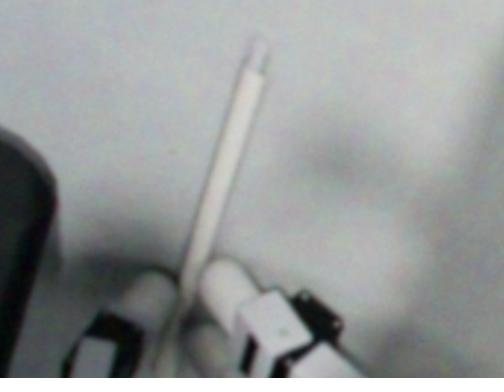

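>>> {"method": "execute_actions", "body": {"actions": [[[0,0,0,0,0,0,0,0.754,0.576,0.696,0,0.754,0.576,0.696,0,0.754,0.576,0.696,0.714,0.678,0.226,0.168,0.4,-0.6,0,0,-0.00133,0,0,0,0,0.041,-0.513,0.913,0,0.041,-0.513,0.913,0,0.754,0.576,0.696,-0.666,0.678,0.0112,-0.0162,0.4,-0.9]],[[0,0,0,0,0,0,0,0.754,0.576,0.696,0,0.754,0.576,0.696,0,0.754,0.576,0.696,0.714,0.678,0.226,0.168,0.4,-0.6,0,0,0,0,0,0,0,0.0274,-0.5007,0.913,0,0.0274,-0.5007,0.913,0,0.754,0.576,0.696,-0.666,0.678,0.0112,-0.0162,0.4,-0.9]],[[0,0,0,0,0,0,0,0.754,0.576,0.696,0,0.754,0.576,0.696,0,0.754,0.576,0.696,0.714,0.678,0.226,0.168,0.4,-0.6,0,0,0,0,0,0,0,0.014,-0.488,0.913,0,0.014,-0.488,0.913,0,0.754,0.576,0.696,-0.666,0.678,0.0112,-0.0162,0.4,-0.9]]], "cameras": ["cam_left_wrist"]}}

>>> {"method": "zoom_image", "body": {"camera": "cam_left_wrist", "region": [140, 190, 260, 280]}}

Scene clock: 858.00 s.
left_arm: end_effector_position=(+0.3967, +0.4319, +0.3200) hand_goal=(+0.000, +0.754, +0.576, +0.696, +0.000, +0.754, +0.576, +0.696, +0.000, +0.754, +0.576, +0.696, +0.714, +0.678, +0.226, +0.168) hand_measured=(+0.000, +0.754, +0.576, +0.696, +0.000, +0.754, +0.576, +0.696, +0.000, +0.754, +0.576, +0.696, +0.714, +0.678, +0.224, +0.168) hand_current_ma=(+0, +0, +0, +0, +0, +0, +0, +0, +0, +0, +0, +0, +0, +0, +0, +0) hand_state=(goal, goal, goal, goal, goal, goal, goal, goal, goal, goal, goal, goal, goal, goal, goal, goal) hand_current_limit=0.40 hand_speed=-0.60 end_effector_quat_wxyz=(+0.000, -0.552, +0.834, +0.000) | right_arm: end_effector_position=(+0.4419, -0.0760, +0.0291) hand_goal=(+0.000, +0.014, -0.488, +0.914, +0.000, +0.014, -0.488, +0.914, +0.000, +0.754, +0.576, +0.696, -0.666, +0.678, +0.012, -0.016) hand_measured=(+0.000, +0.036, -0.502, +0.912, +0.000, +0.036, -0.502, +0.912, +0.000, +0.746, +0.576, +0.696, -0.664, +0.678, +0.010, -0.014) hand_current_ma=(+0, +121, -75, -10, +0, +115, -68, -8, +0, -42, +0, +0, +9, -4, -10, +10) hand_state=(goal, blocked, goal, goal, goal, blocked, goal, goal, goal, goal, goal, goal, goal, goal, goal, goal) hand_current_limit=0.40 hand_speed=-0.90 end_effector_quat_wxyz=(-0.393, +0.617, -0.575, +0.367)
Joint positions: left_arm=[3.557 -1.548 -1.69 -1.474 1.571 -2.317] | right_arm=[0.403 -0.919 2.325 -4.093 -1.851 3.275]
Joint torques (N m): left_arm=[4.02 30.06 12.73 2.91 -0.69 -1.49] | right_arm=[7.15 -21.93 -7.89 -2.49 -0.51 -0.45]
Wrist force (N): left_arm=[0.2 -0.1 0.3] | right_arm=[-1.0 -6.2 1.3]
Wrist torque (N m): left_arm=[-0.02 -0.03 -0.04] | right_arm=[-0.03 0.27 -0.06]
Wrist force, peak (N): left_arm=[-0.5 -0.2 0.5] | right_arm=[-0.9 -6.3 1.3]
Hand target: left_arm +0.3967, +0.4319, +0.3200; +0.000, -0.552, +0.834, +0.000 | right_arm +0.4419, -0.0760, +0.0291; -0.393, +0.617, -0.575, +0.367
Off the commanded pose: left_arm 0.000 m, 0 deg | right_arm 0.000 m, 0 deg.
Step readings (end_effector_position of left_arm | right_arm):
0: (+0.3967, +0.4319, +0.3200) | (+0.4419, -0.0760, +0.0299)
1: (+0.3967, +0.4319, +0.3200) | (+0.4419, -0.0760, +0.0299)
2: (+0.3967, +0.4319, +0.3200) | (+0.4419, -0.0760, +0.0298)
4: (+0.3967, +0.4319, +0.3200) | (+0.4418, -0.0760, +0.0295)
8: (+0.3967, +0.4319, +0.3200) | (+0.4418, -0.0760, +0.0292)
15: (+0.3967, +0.4319, +0.3200) | (+0.4419, -0.0760, +0.0291)
16: (+0.3967, +0.4319, +0.3200) | (+0.4419, -0.0760, +0.0291)
17: (+0.3967, +0.4319, +0.3200) | (+0.4419, -0.0760, +0.0291)
19: (+0.3967, +0.4319, +0.3200) | (+0.4419, -0.0760, +0.0291)
23: (+0.3967, +0.4319, +0.3200) | (+0.4419, -0.0760, +0.0291)
30: (+0.3967, +0.4319, +0.3200) | (+0.4419, -0.0760, +0.0291)
31: (+0.3967, +0.4319, +0.3200) | (+0.4419, -0.0760, +0.0291)
32: (+0.3967, +0.4319, +0.3200) | (+0.4419, -0.0760, +0.0291)
34: (+0.3967, +0.4319, +0.3200) | (+0.4419, -0.0760, +0.0291)
38: (+0.3967, +0.4319, +0.3200) | (+0.4419, -0.0760, +0.0291)
45: (+0.3967, +0.4319, +0.3200) | (+0.4419, -0.0760, +0.0291)
camera_calibration:
cam_left_wrist: T_world_to_cam=[[0.874969, 0.483549, -0.024702, -0.574948], [0.34301, -0.583045, 0.736479, -0.167035], [0.341721, -0.65287, -0.676009, 0.493477], [0, 0, 0, 1]] pos_world=[0.391724, 0.502802, 0.44241]
Images, in order (width x height): cam_left_wrist 672x504.

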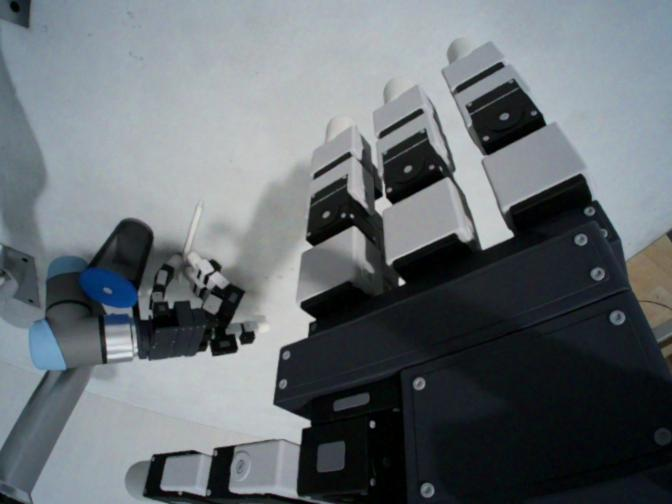

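Scaled by 4.200 from the camera's 672x504 image, which has a finer 960x720 frame.

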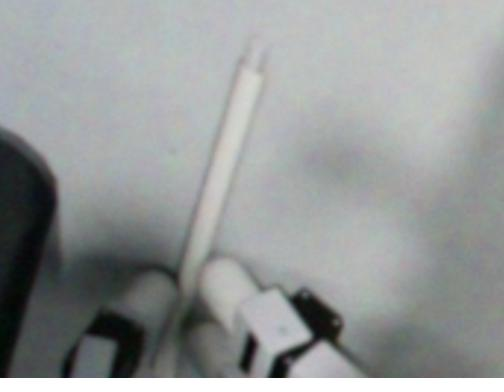

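>>> {"method": "execute_actions", "body": {"actions": [[[0,0,0,0,0,0,0,0.754,0.576,0.696,0,0.754,0.576,0.696,0,0.754,0.576,0.696,0.714,0.678,0.226,0.168,0.4,-0.6,0,0,0,0,0,0,0,0.038,-0.51,0.913,0,0.038,-0.51,0.913,0,0.754,0.576,0.696,-0.666,0.678,0.0112,-0.0162,0.4,-0.9]],[[0,0,0,0,0,0,0,0.754,0.576,0.696,0,0.754,0.576,0.696,0,0.754,0.576,0.696,0.714,0.678,0.226,0.168,0.4,-0.6,0,0,0.0006,0,0,0,0,0.038,-0.513,0.913,0,0.038,-0.513,0.913,0,0.754,0.576,0.696,-0.666,0.678,0.0112,-0.0162,0.4,-0.9]],[[0,0,0,0,0,0,0,0.754,0.576,0.696,0,0.754,0.576,0.696,0,0.754,0.576,0.696,0.714,0.678,0.226,0.168,0.4,-0.6,0,0,0,0,0,0,0,0.0137,-0.4934,0.913,0,0.0137,-0.4934,0.913,0,0.754,0.576,0.696,-0.666,0.678,0.0112,-0.0162,0.4,-0.9]]], "cameras": ["cam_left_wrist"]}}

>>> {"method": "zoom_image", "body": {"camera": "cam_left_wrist", "region": [140, 190, 260, 280]}}

Scene clock: 870.67 s.
left_arm: end_effector_position=(+0.3967, +0.4319, +0.3200) hand_goal=(+0.000, +0.754, +0.576, +0.696, +0.000, +0.754, +0.576, +0.696, +0.000, +0.754, +0.576, +0.696, +0.714, +0.678, +0.226, +0.168) hand_measured=(+0.000, +0.754, +0.576, +0.696, +0.000, +0.754, +0.576, +0.696, +0.000, +0.754, +0.576, +0.696, +0.714, +0.678, +0.224, +0.168) hand_current_ma=(+0, +0, +0, +0, +0, +0, +0, +0, +0, +0, +0, +0, +0, +0, +0, +0) hand_state=(goal, goal, goal, goal, goal, goal, goal, goal, goal, goal, goal, goal, goal, goal, goal, goal) hand_current_limit=0.40 hand_speed=-0.60 end_effector_quat_wxyz=(+0.000, -0.552, +0.834, +0.000) | right_arm: end_effector_position=(+0.4419, -0.0760, +0.0294) hand_goal=(+0.000, +0.014, -0.494, +0.914, +0.000, +0.014, -0.494, +0.914, +0.000, +0.754, +0.576, +0.696, -0.666, +0.678, +0.012, -0.016) hand_measured=(+0.000, +0.018, -0.494, +0.912, +0.000, +0.016, -0.494, +0.912, +0.000, +0.746, +0.576, +0.696, -0.664, +0.678, +0.012, -0.014) hand_current_ma=(+0, +22, +0, -10, +0, +12, -4, -8, +0, -42, +0, +0, +9, -4, -4, +10) hand_state=(goal, goal, goal, goal, goal, goal, goal, goal, goal, goal, goal, goal, goal, goal, goal, goal) hand_current_limit=0.40 hand_speed=-0.90 end_effector_quat_wxyz=(-0.393, +0.617, -0.575, +0.367)
Joint positions: left_arm=[3.557 -1.548 -1.69 -1.474 1.571 -2.317] | right_arm=[0.403 -0.92 2.325 -4.092 -1.851 3.275]
Joint torques (N m): left_arm=[4.09 30.01 13.06 3.1 -0.53 -1.96] | right_arm=[6.73 -37.14 1.49 0.15 -0.63 0.14]
Wrist force (N): left_arm=[-0.2 -0.2 0.5] | right_arm=[-0.9 -0.1 0.4]
Wrist torque (N m): left_arm=[-0.05 0.03 -0.07] | right_arm=[0.07 0.22 -0.02]
Wrist force, peak (N): left_arm=[-0.2 -0.2 0.7] | right_arm=[-1.0 -6.3 1.5]
Hand target: left_arm +0.3967, +0.4319, +0.3200; +0.000, -0.552, +0.834, +0.000 | right_arm +0.4419, -0.0760, +0.0294; -0.393, +0.617, -0.575, +0.367
Off the commanded pose: left_arm 0.000 m, 0 deg | right_arm 0.000 m, 0 deg.
Step readings (end_effector_position of left_arm | right_arm):
0: (+0.3967, +0.4319, +0.3200) | (+0.4419, -0.0760, +0.0291)
1: (+0.3967, +0.4319, +0.3200) | (+0.4419, -0.0760, +0.0291)
2: (+0.3967, +0.4319, +0.3200) | (+0.4419, -0.0760, +0.0291)
4: (+0.3967, +0.4319, +0.3200) | (+0.4419, -0.0760, +0.0291)
8: (+0.3967, +0.4319, +0.3200) | (+0.4419, -0.0760, +0.0291)
15: (+0.3967, +0.4319, +0.3200) | (+0.4419, -0.0760, +0.0291)
16: (+0.3967, +0.4319, +0.3200) | (+0.4419, -0.0760, +0.0291)
17: (+0.3967, +0.4319, +0.3200) | (+0.4419, -0.0760, +0.0291)
19: (+0.3967, +0.4319, +0.3200) | (+0.4419, -0.0760, +0.0291)
23: (+0.3967, +0.4319, +0.3200) | (+0.4419, -0.0760, +0.0293)
30: (+0.3967, +0.4319, +0.3200) | (+0.4419, -0.0760, +0.0294)
31: (+0.3967, +0.4319, +0.3200) | (+0.4419, -0.0760, +0.0294)
32: (+0.3967, +0.4319, +0.3200) | (+0.4419, -0.0760, +0.0294)
34: (+0.3967, +0.4319, +0.3200) | (+0.4419, -0.0760, +0.0294)
38: (+0.3967, +0.4319, +0.3200) | (+0.4419, -0.0760, +0.0294)
45: (+0.3967, +0.4319, +0.3200) | (+0.4419, -0.0760, +0.0294)
camera_calibration:
cam_left_wrist: T_world_to_cam=[[0.874969, 0.483549, -0.024702, -0.574948], [0.34301, -0.583045, 0.736479, -0.167035], [0.341721, -0.65287, -0.676009, 0.493477], [0, 0, 0, 1]] pos_world=[0.391724, 0.502802, 0.44241]
Images, in order (width x height): cam_left_wrist 672x504.

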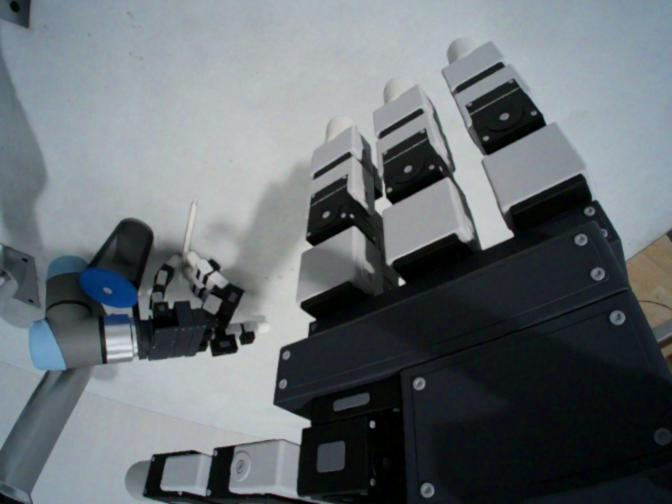

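Scaled by 4.200 from the camera's 672x504 image, which has a finer 960x720 frame.

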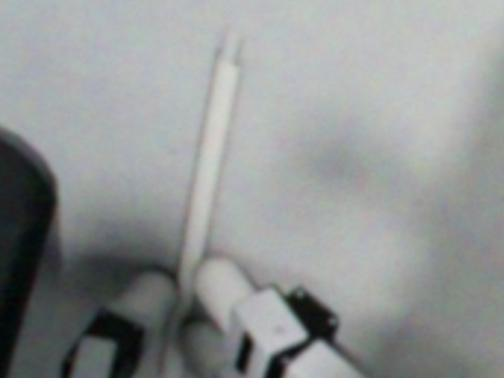

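>>> {"method": "execute_actions", "body": {"actions": [[[0,0,0,0,0,0,0,0.754,0.576,0.696,0,0.754,0.576,0.696,0,0.754,0.576,0.696,0.714,0.678,0.226,0.168,0.4,-0.6,0,0,0,0,0,0,0,0.005,-0.486,0.913,0,0.005,-0.486,0.913,0,0.754,0.576,0.696,-0.666,0.678,0.0112,-0.0162,0.4,-0.9]]], "cameras": ["cam_left_wrist"]}}

>>> {"method": "zoom_image", "body": {"camera": "cam_left_wrist", "region": [140, 190, 260, 280]}}

Scene clock: 876.90 s.
left_arm: end_effector_position=(+0.3967, +0.4319, +0.3200) hand_goal=(+0.000, +0.754, +0.576, +0.696, +0.000, +0.754, +0.576, +0.696, +0.000, +0.754, +0.576, +0.696, +0.714, +0.678, +0.226, +0.168) hand_measured=(+0.000, +0.754, +0.576, +0.696, +0.000, +0.754, +0.576, +0.696, +0.000, +0.754, +0.576, +0.696, +0.714, +0.678, +0.224, +0.168) hand_current_ma=(+0, +0, +0, +0, +0, +0, +0, +0, +0, +0, +0, +0, +0, +0, +0, +0) hand_state=(goal, goal, goal, goal, goal, goal, goal, goal, goal, goal, goal, goal, goal, goal, goal, goal) hand_current_limit=0.40 hand_speed=-0.60 end_effector_quat_wxyz=(+0.000, -0.552, +0.834, +0.000) | right_arm: end_effector_position=(+0.4419, -0.0760, +0.0294) hand_goal=(+0.000, +0.006, -0.486, +0.914, +0.000, +0.006, -0.486, +0.914, +0.000, +0.754, +0.576, +0.696, -0.666, +0.678, +0.012, -0.016) hand_measured=(+0.000, +0.012, -0.486, +0.912, +0.000, +0.008, -0.486, +0.912, +0.000, +0.746, +0.576, +0.696, -0.664, +0.678, +0.012, -0.014) hand_current_ma=(+0, +27, -1, -10, +0, +14, -4, -8, +0, -42, +0, +0, +9, -4, -2, +10) hand_state=(goal, goal, goal, goal, goal, goal, goal, goal, goal, goal, goal, goal, goal, goal, goal, goal) hand_current_limit=0.40 hand_speed=-0.90 end_effector_quat_wxyz=(-0.393, +0.617, -0.575, +0.367)
Joint positions: left_arm=[3.557 -1.548 -1.69 -1.474 1.571 -2.317] | right_arm=[0.403 -0.92 2.325 -4.092 -1.851 3.275]
Joint torques (N m): left_arm=[4.41 30.57 12.42 3.19 -0.74 -1.88] | right_arm=[6.24 -37.86 1.81 0.02 -0.68 0.69]
Wrist force (N): left_arm=[-0.3 -0.4 0.1] | right_arm=[-1.3 0.0 0.3]
Wrist torque (N m): left_arm=[-0.05 0.04 -0.08] | right_arm=[0.09 0.28 -0.04]
Wrist force, peak (N): left_arm=[0.1 0.0 0.8] | right_arm=[-1.4 0.1 0.4]
Hand target: left_arm +0.3967, +0.4319, +0.3200; +0.000, -0.552, +0.834, +0.000 | right_arm +0.4419, -0.0760, +0.0294; -0.393, +0.617, -0.575, +0.367
Off the commanded pose: left_arm 0.000 m, 0 deg | right_arm 0.000 m, 0 deg.
Step readings (end_effector_position of left_arm | right_arm):
0: (+0.3967, +0.4319, +0.3200) | (+0.4419, -0.0760, +0.0294)
1: (+0.3967, +0.4319, +0.3200) | (+0.4419, -0.0760, +0.0294)
2: (+0.3967, +0.4319, +0.3200) | (+0.4419, -0.0760, +0.0294)
4: (+0.3967, +0.4319, +0.3200) | (+0.4419, -0.0760, +0.0294)
8: (+0.3967, +0.4319, +0.3200) | (+0.4419, -0.0760, +0.0294)
15: (+0.3967, +0.4319, +0.3200) | (+0.4419, -0.0760, +0.0294)
camera_calibration:
cam_left_wrist: T_world_to_cam=[[0.874969, 0.483549, -0.024702, -0.574948], [0.34301, -0.583045, 0.736479, -0.167035], [0.341721, -0.65287, -0.676009, 0.493477], [0, 0, 0, 1]] pos_world=[0.391724, 0.502802, 0.44241]
Images, in order (width x height): cam_left_wrist 672x504.

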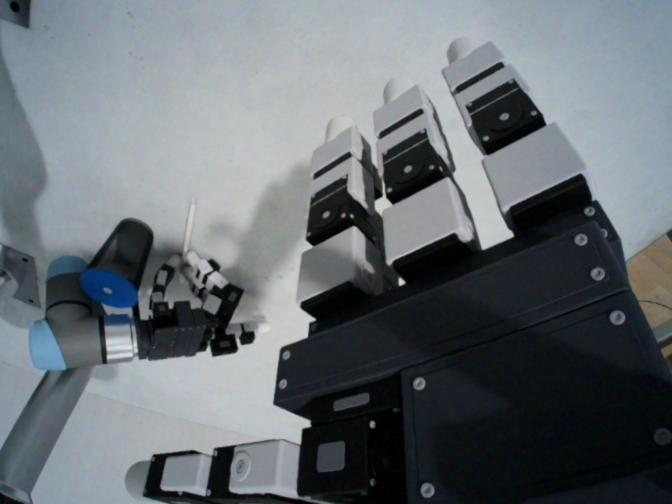

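Scaled by 4.200 from the camera's 672x504 image, which has a finer 960x720 frame.

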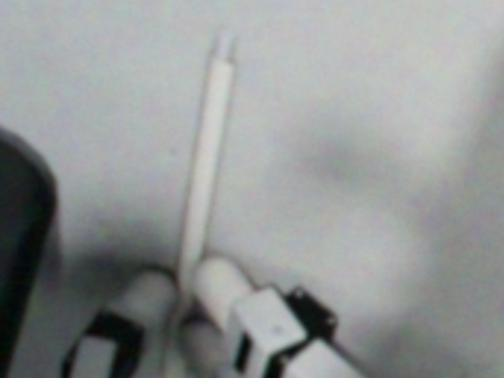

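>>> {"method": "execute_actions", "body": {"actions": [[[0,0,0,0,0,0,0,0.754,0.576,0.696,0,0.754,0.576,0.696,0,0.754,0.576,0.696,0.714,0.678,0.226,0.168,0.4,-0.6,0,0,0,0,0,0,0,-0.005,-0.478,0.913,0,-0.005,-0.478,0.913,0,0.754,0.576,0.696,-0.666,0.678,0.0112,-0.0162,0.4,-0.9]]], "cameras": []}}

>>> {"method": "execute_actions", "body": {"actions": [[[0,0,0,0,0,0,0,0.754,0.576,0.696,0,0.754,0.576,0.696,0,0.754,0.576,0.696,0.714,0.678,0.226,0.168,0.4,-0.6,0,0,0,0,0,0,0,-0.013,-0.472,0.913,0,-0.013,-0.472,0.913,0,0.754,0.576,0.696,-0.666,0.678,0.0112,-0.0162,0.4,-0.9]]], "cameras": ["cam_left_wrist"]}}

>>> {"method": "zoom_image", "body": {"camera": "cam_left_wrist", "region": [140, 190, 260, 280]}}

Scene clock: 884.80 s.
left_arm: end_effector_position=(+0.3967, +0.4319, +0.3200) hand_goal=(+0.000, +0.754, +0.576, +0.696, +0.000, +0.754, +0.576, +0.696, +0.000, +0.754, +0.576, +0.696, +0.714, +0.678, +0.226, +0.168) hand_measured=(+0.000, +0.754, +0.576, +0.696, +0.000, +0.754, +0.576, +0.696, +0.000, +0.754, +0.576, +0.696, +0.714, +0.678, +0.224, +0.168) hand_current_ma=(+0, +0, +0, +0, +0, +0, +0, +0, +0, +0, +0, +0, +0, +0, +0, +0) hand_state=(goal, goal, goal, goal, goal, goal, goal, goal, goal, goal, goal, goal, goal, goal, goal, goal) hand_current_limit=0.40 hand_speed=-0.60 end_effector_quat_wxyz=(+0.000, -0.552, +0.834, +0.000) | right_arm: end_effector_position=(+0.4419, -0.0760, +0.0294) hand_goal=(+0.000, -0.004, -0.478, +0.914, +0.000, -0.004, -0.478, +0.914, +0.000, +0.754, +0.576, +0.696, -0.666, +0.678, +0.012, -0.016) hand_measured=(+0.000, +0.004, -0.478, +0.912, +0.000, +0.000, -0.478, +0.912, +0.000, +0.746, +0.576, +0.696, -0.664, +0.678, +0.014, -0.014) hand_current_ma=(+0, +38, +0, -10, +0, +23, -3, -8, +0, -42, +0, +0, +9, -4, +7, +10) hand_state=(goal, goal, goal, goal, goal, goal, goal, goal, goal, goal, goal, goal, goal, goal, goal, goal) hand_current_limit=0.40 hand_speed=-0.90 end_effector_quat_wxyz=(-0.393, +0.617, -0.575, +0.367)
Joint positions: left_arm=[3.557 -1.548 -1.69 -1.474 1.571 -2.317] | right_arm=[0.403 -0.92 2.325 -4.092 -1.851 3.275]
Joint torques (N m): left_arm=[4.32 30.52 13.66 3.19 -0.75 -2.08] | right_arm=[6.15 -36.93 2.45 0.05 -0.76 1.14]
Wrist force (N): left_arm=[-0.2 0.2 0.2] | right_arm=[-1.1 -0.4 0.3]
Wrist torque (N m): left_arm=[0.02 0.02 -0.08] | right_arm=[0.07 0.25 -0.04]
Wrist force, peak (N): left_arm=[-0.3 -0.4 0.6] | right_arm=[-1.4 -0.1 0.3]
Hand target: left_arm +0.3967, +0.4319, +0.3200; +0.000, -0.552, +0.834, +0.000 | right_arm +0.4419, -0.0760, +0.0294; -0.393, +0.617, -0.575, +0.367
Off the commanded pose: left_arm 0.000 m, 0 deg | right_arm 0.000 m, 0 deg.
Step readings (end_effector_position of left_arm | right_arm):
0: (+0.3967, +0.4319, +0.3200) | (+0.4419, -0.0760, +0.0294)
1: (+0.3967, +0.4319, +0.3200) | (+0.4419, -0.0760, +0.0294)
2: (+0.3967, +0.4319, +0.3200) | (+0.4419, -0.0760, +0.0294)
4: (+0.3967, +0.4319, +0.3200) | (+0.4419, -0.0760, +0.0294)
8: (+0.3967, +0.4319, +0.3200) | (+0.4419, -0.0760, +0.0294)
15: (+0.3967, +0.4319, +0.3200) | (+0.4419, -0.0760, +0.0294)
No camera images: "cameras" was empty.

Scene clock: 885.50 s.
left_arm: end_effector_position=(+0.3967, +0.4319, +0.3200) hand_goal=(+0.000, +0.754, +0.576, +0.696, +0.000, +0.754, +0.576, +0.696, +0.000, +0.754, +0.576, +0.696, +0.714, +0.678, +0.226, +0.168) hand_measured=(+0.000, +0.754, +0.576, +0.696, +0.000, +0.754, +0.576, +0.696, +0.000, +0.754, +0.576, +0.696, +0.714, +0.678, +0.224, +0.168) hand_current_ma=(+0, +0, +0, +0, +0, +0, +0, +0, +0, +0, +0, +0, +0, +0, +0, +0) hand_state=(goal, goal, goal, goal, goal, goal, goal, goal, goal, goal, goal, goal, goal, goal, goal, goal) hand_current_limit=0.40 hand_speed=-0.60 end_effector_quat_wxyz=(+0.000, -0.552, +0.834, +0.000) | right_arm: end_effector_position=(+0.4419, -0.0760, +0.0294) hand_goal=(+0.000, -0.012, -0.472, +0.914, +0.000, -0.012, -0.472, +0.914, +0.000, +0.754, +0.576, +0.696, -0.666, +0.678, +0.012, -0.016) hand_measured=(+0.000, -0.002, -0.472, +0.912, +0.000, -0.006, -0.472, +0.912, +0.000, +0.746, +0.576, +0.696, -0.664, +0.678, +0.014, -0.014) hand_current_ma=(+0, +48, +1, -9, +0, +31, -2, -8, +0, -42, +0, +0, +9, -4, +18, +10) hand_state=(goal, goal, goal, goal, goal, goal, goal, goal, goal, goal, goal, goal, goal, goal, goal, goal) hand_current_limit=0.40 hand_speed=-0.90 end_effector_quat_wxyz=(-0.393, +0.617, -0.575, +0.367)
Joint positions: left_arm=[3.557 -1.548 -1.69 -1.474 1.571 -2.317] | right_arm=[0.403 -0.92 2.325 -4.092 -1.851 3.275]
Joint torques (N m): left_arm=[4.74 29.78 13.72 3.29 -0.61 -1.98] | right_arm=[7.24 -36.89 3.03 -0.04 -0.59 1.2]
Wrist force (N): left_arm=[-0.2 -0.3 0.6] | right_arm=[-0.8 0.0 0.2]
Wrist torque (N m): left_arm=[-0.07 0.04 -0.07] | right_arm=[0.14 0.22 0.00]
Wrist force, peak (N): left_arm=[-0.2 -0.3 0.6] | right_arm=[-1.3 -0.1 0.5]
Hand target: left_arm +0.3967, +0.4319, +0.3200; +0.000, -0.552, +0.834, +0.000 | right_arm +0.4419, -0.0760, +0.0294; -0.393, +0.617, -0.575, +0.367
Off the commanded pose: left_arm 0.000 m, 0 deg | right_arm 0.000 m, 0 deg.
Step readings (end_effector_position of left_arm | right_arm):
0: (+0.3967, +0.4319, +0.3200) | (+0.4419, -0.0760, +0.0294)
1: (+0.3967, +0.4319, +0.3200) | (+0.4419, -0.0760, +0.0294)
2: (+0.3967, +0.4319, +0.3200) | (+0.4419, -0.0760, +0.0294)
4: (+0.3967, +0.4319, +0.3200) | (+0.4419, -0.0760, +0.0294)
8: (+0.3967, +0.4319, +0.3200) | (+0.4419, -0.0760, +0.0294)
15: (+0.3967, +0.4319, +0.3200) | (+0.4419, -0.0760, +0.0294)
camera_calibration:
cam_left_wrist: T_world_to_cam=[[0.874969, 0.483549, -0.024702, -0.574948], [0.34301, -0.583045, 0.736479, -0.167035], [0.341721, -0.65287, -0.676009, 0.493477], [0, 0, 0, 1]] pos_world=[0.391724, 0.502802, 0.44241]
Images, in order (width x height): cam_left_wrist 672x504.

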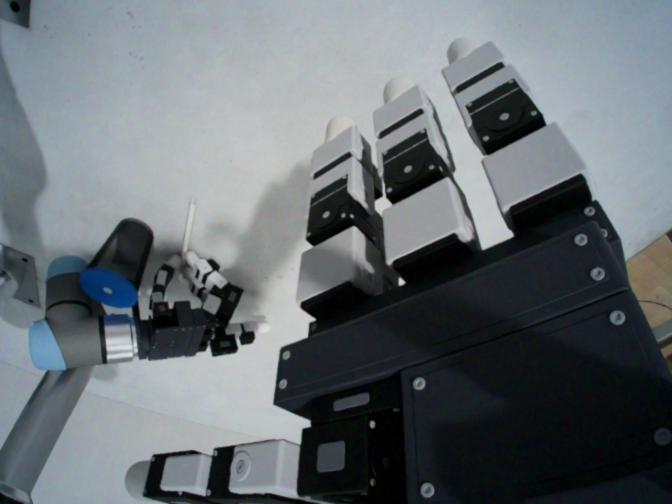

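Scaled by 4.200 from the camera's 672x504 image, which has a finer 960x720 frame.

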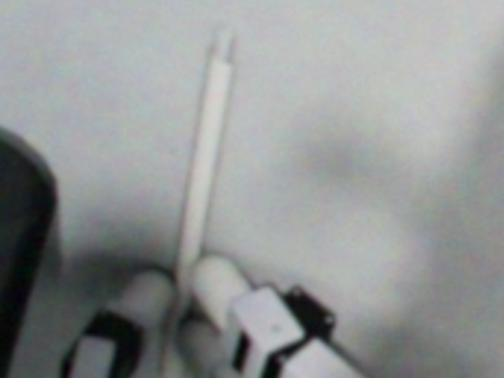

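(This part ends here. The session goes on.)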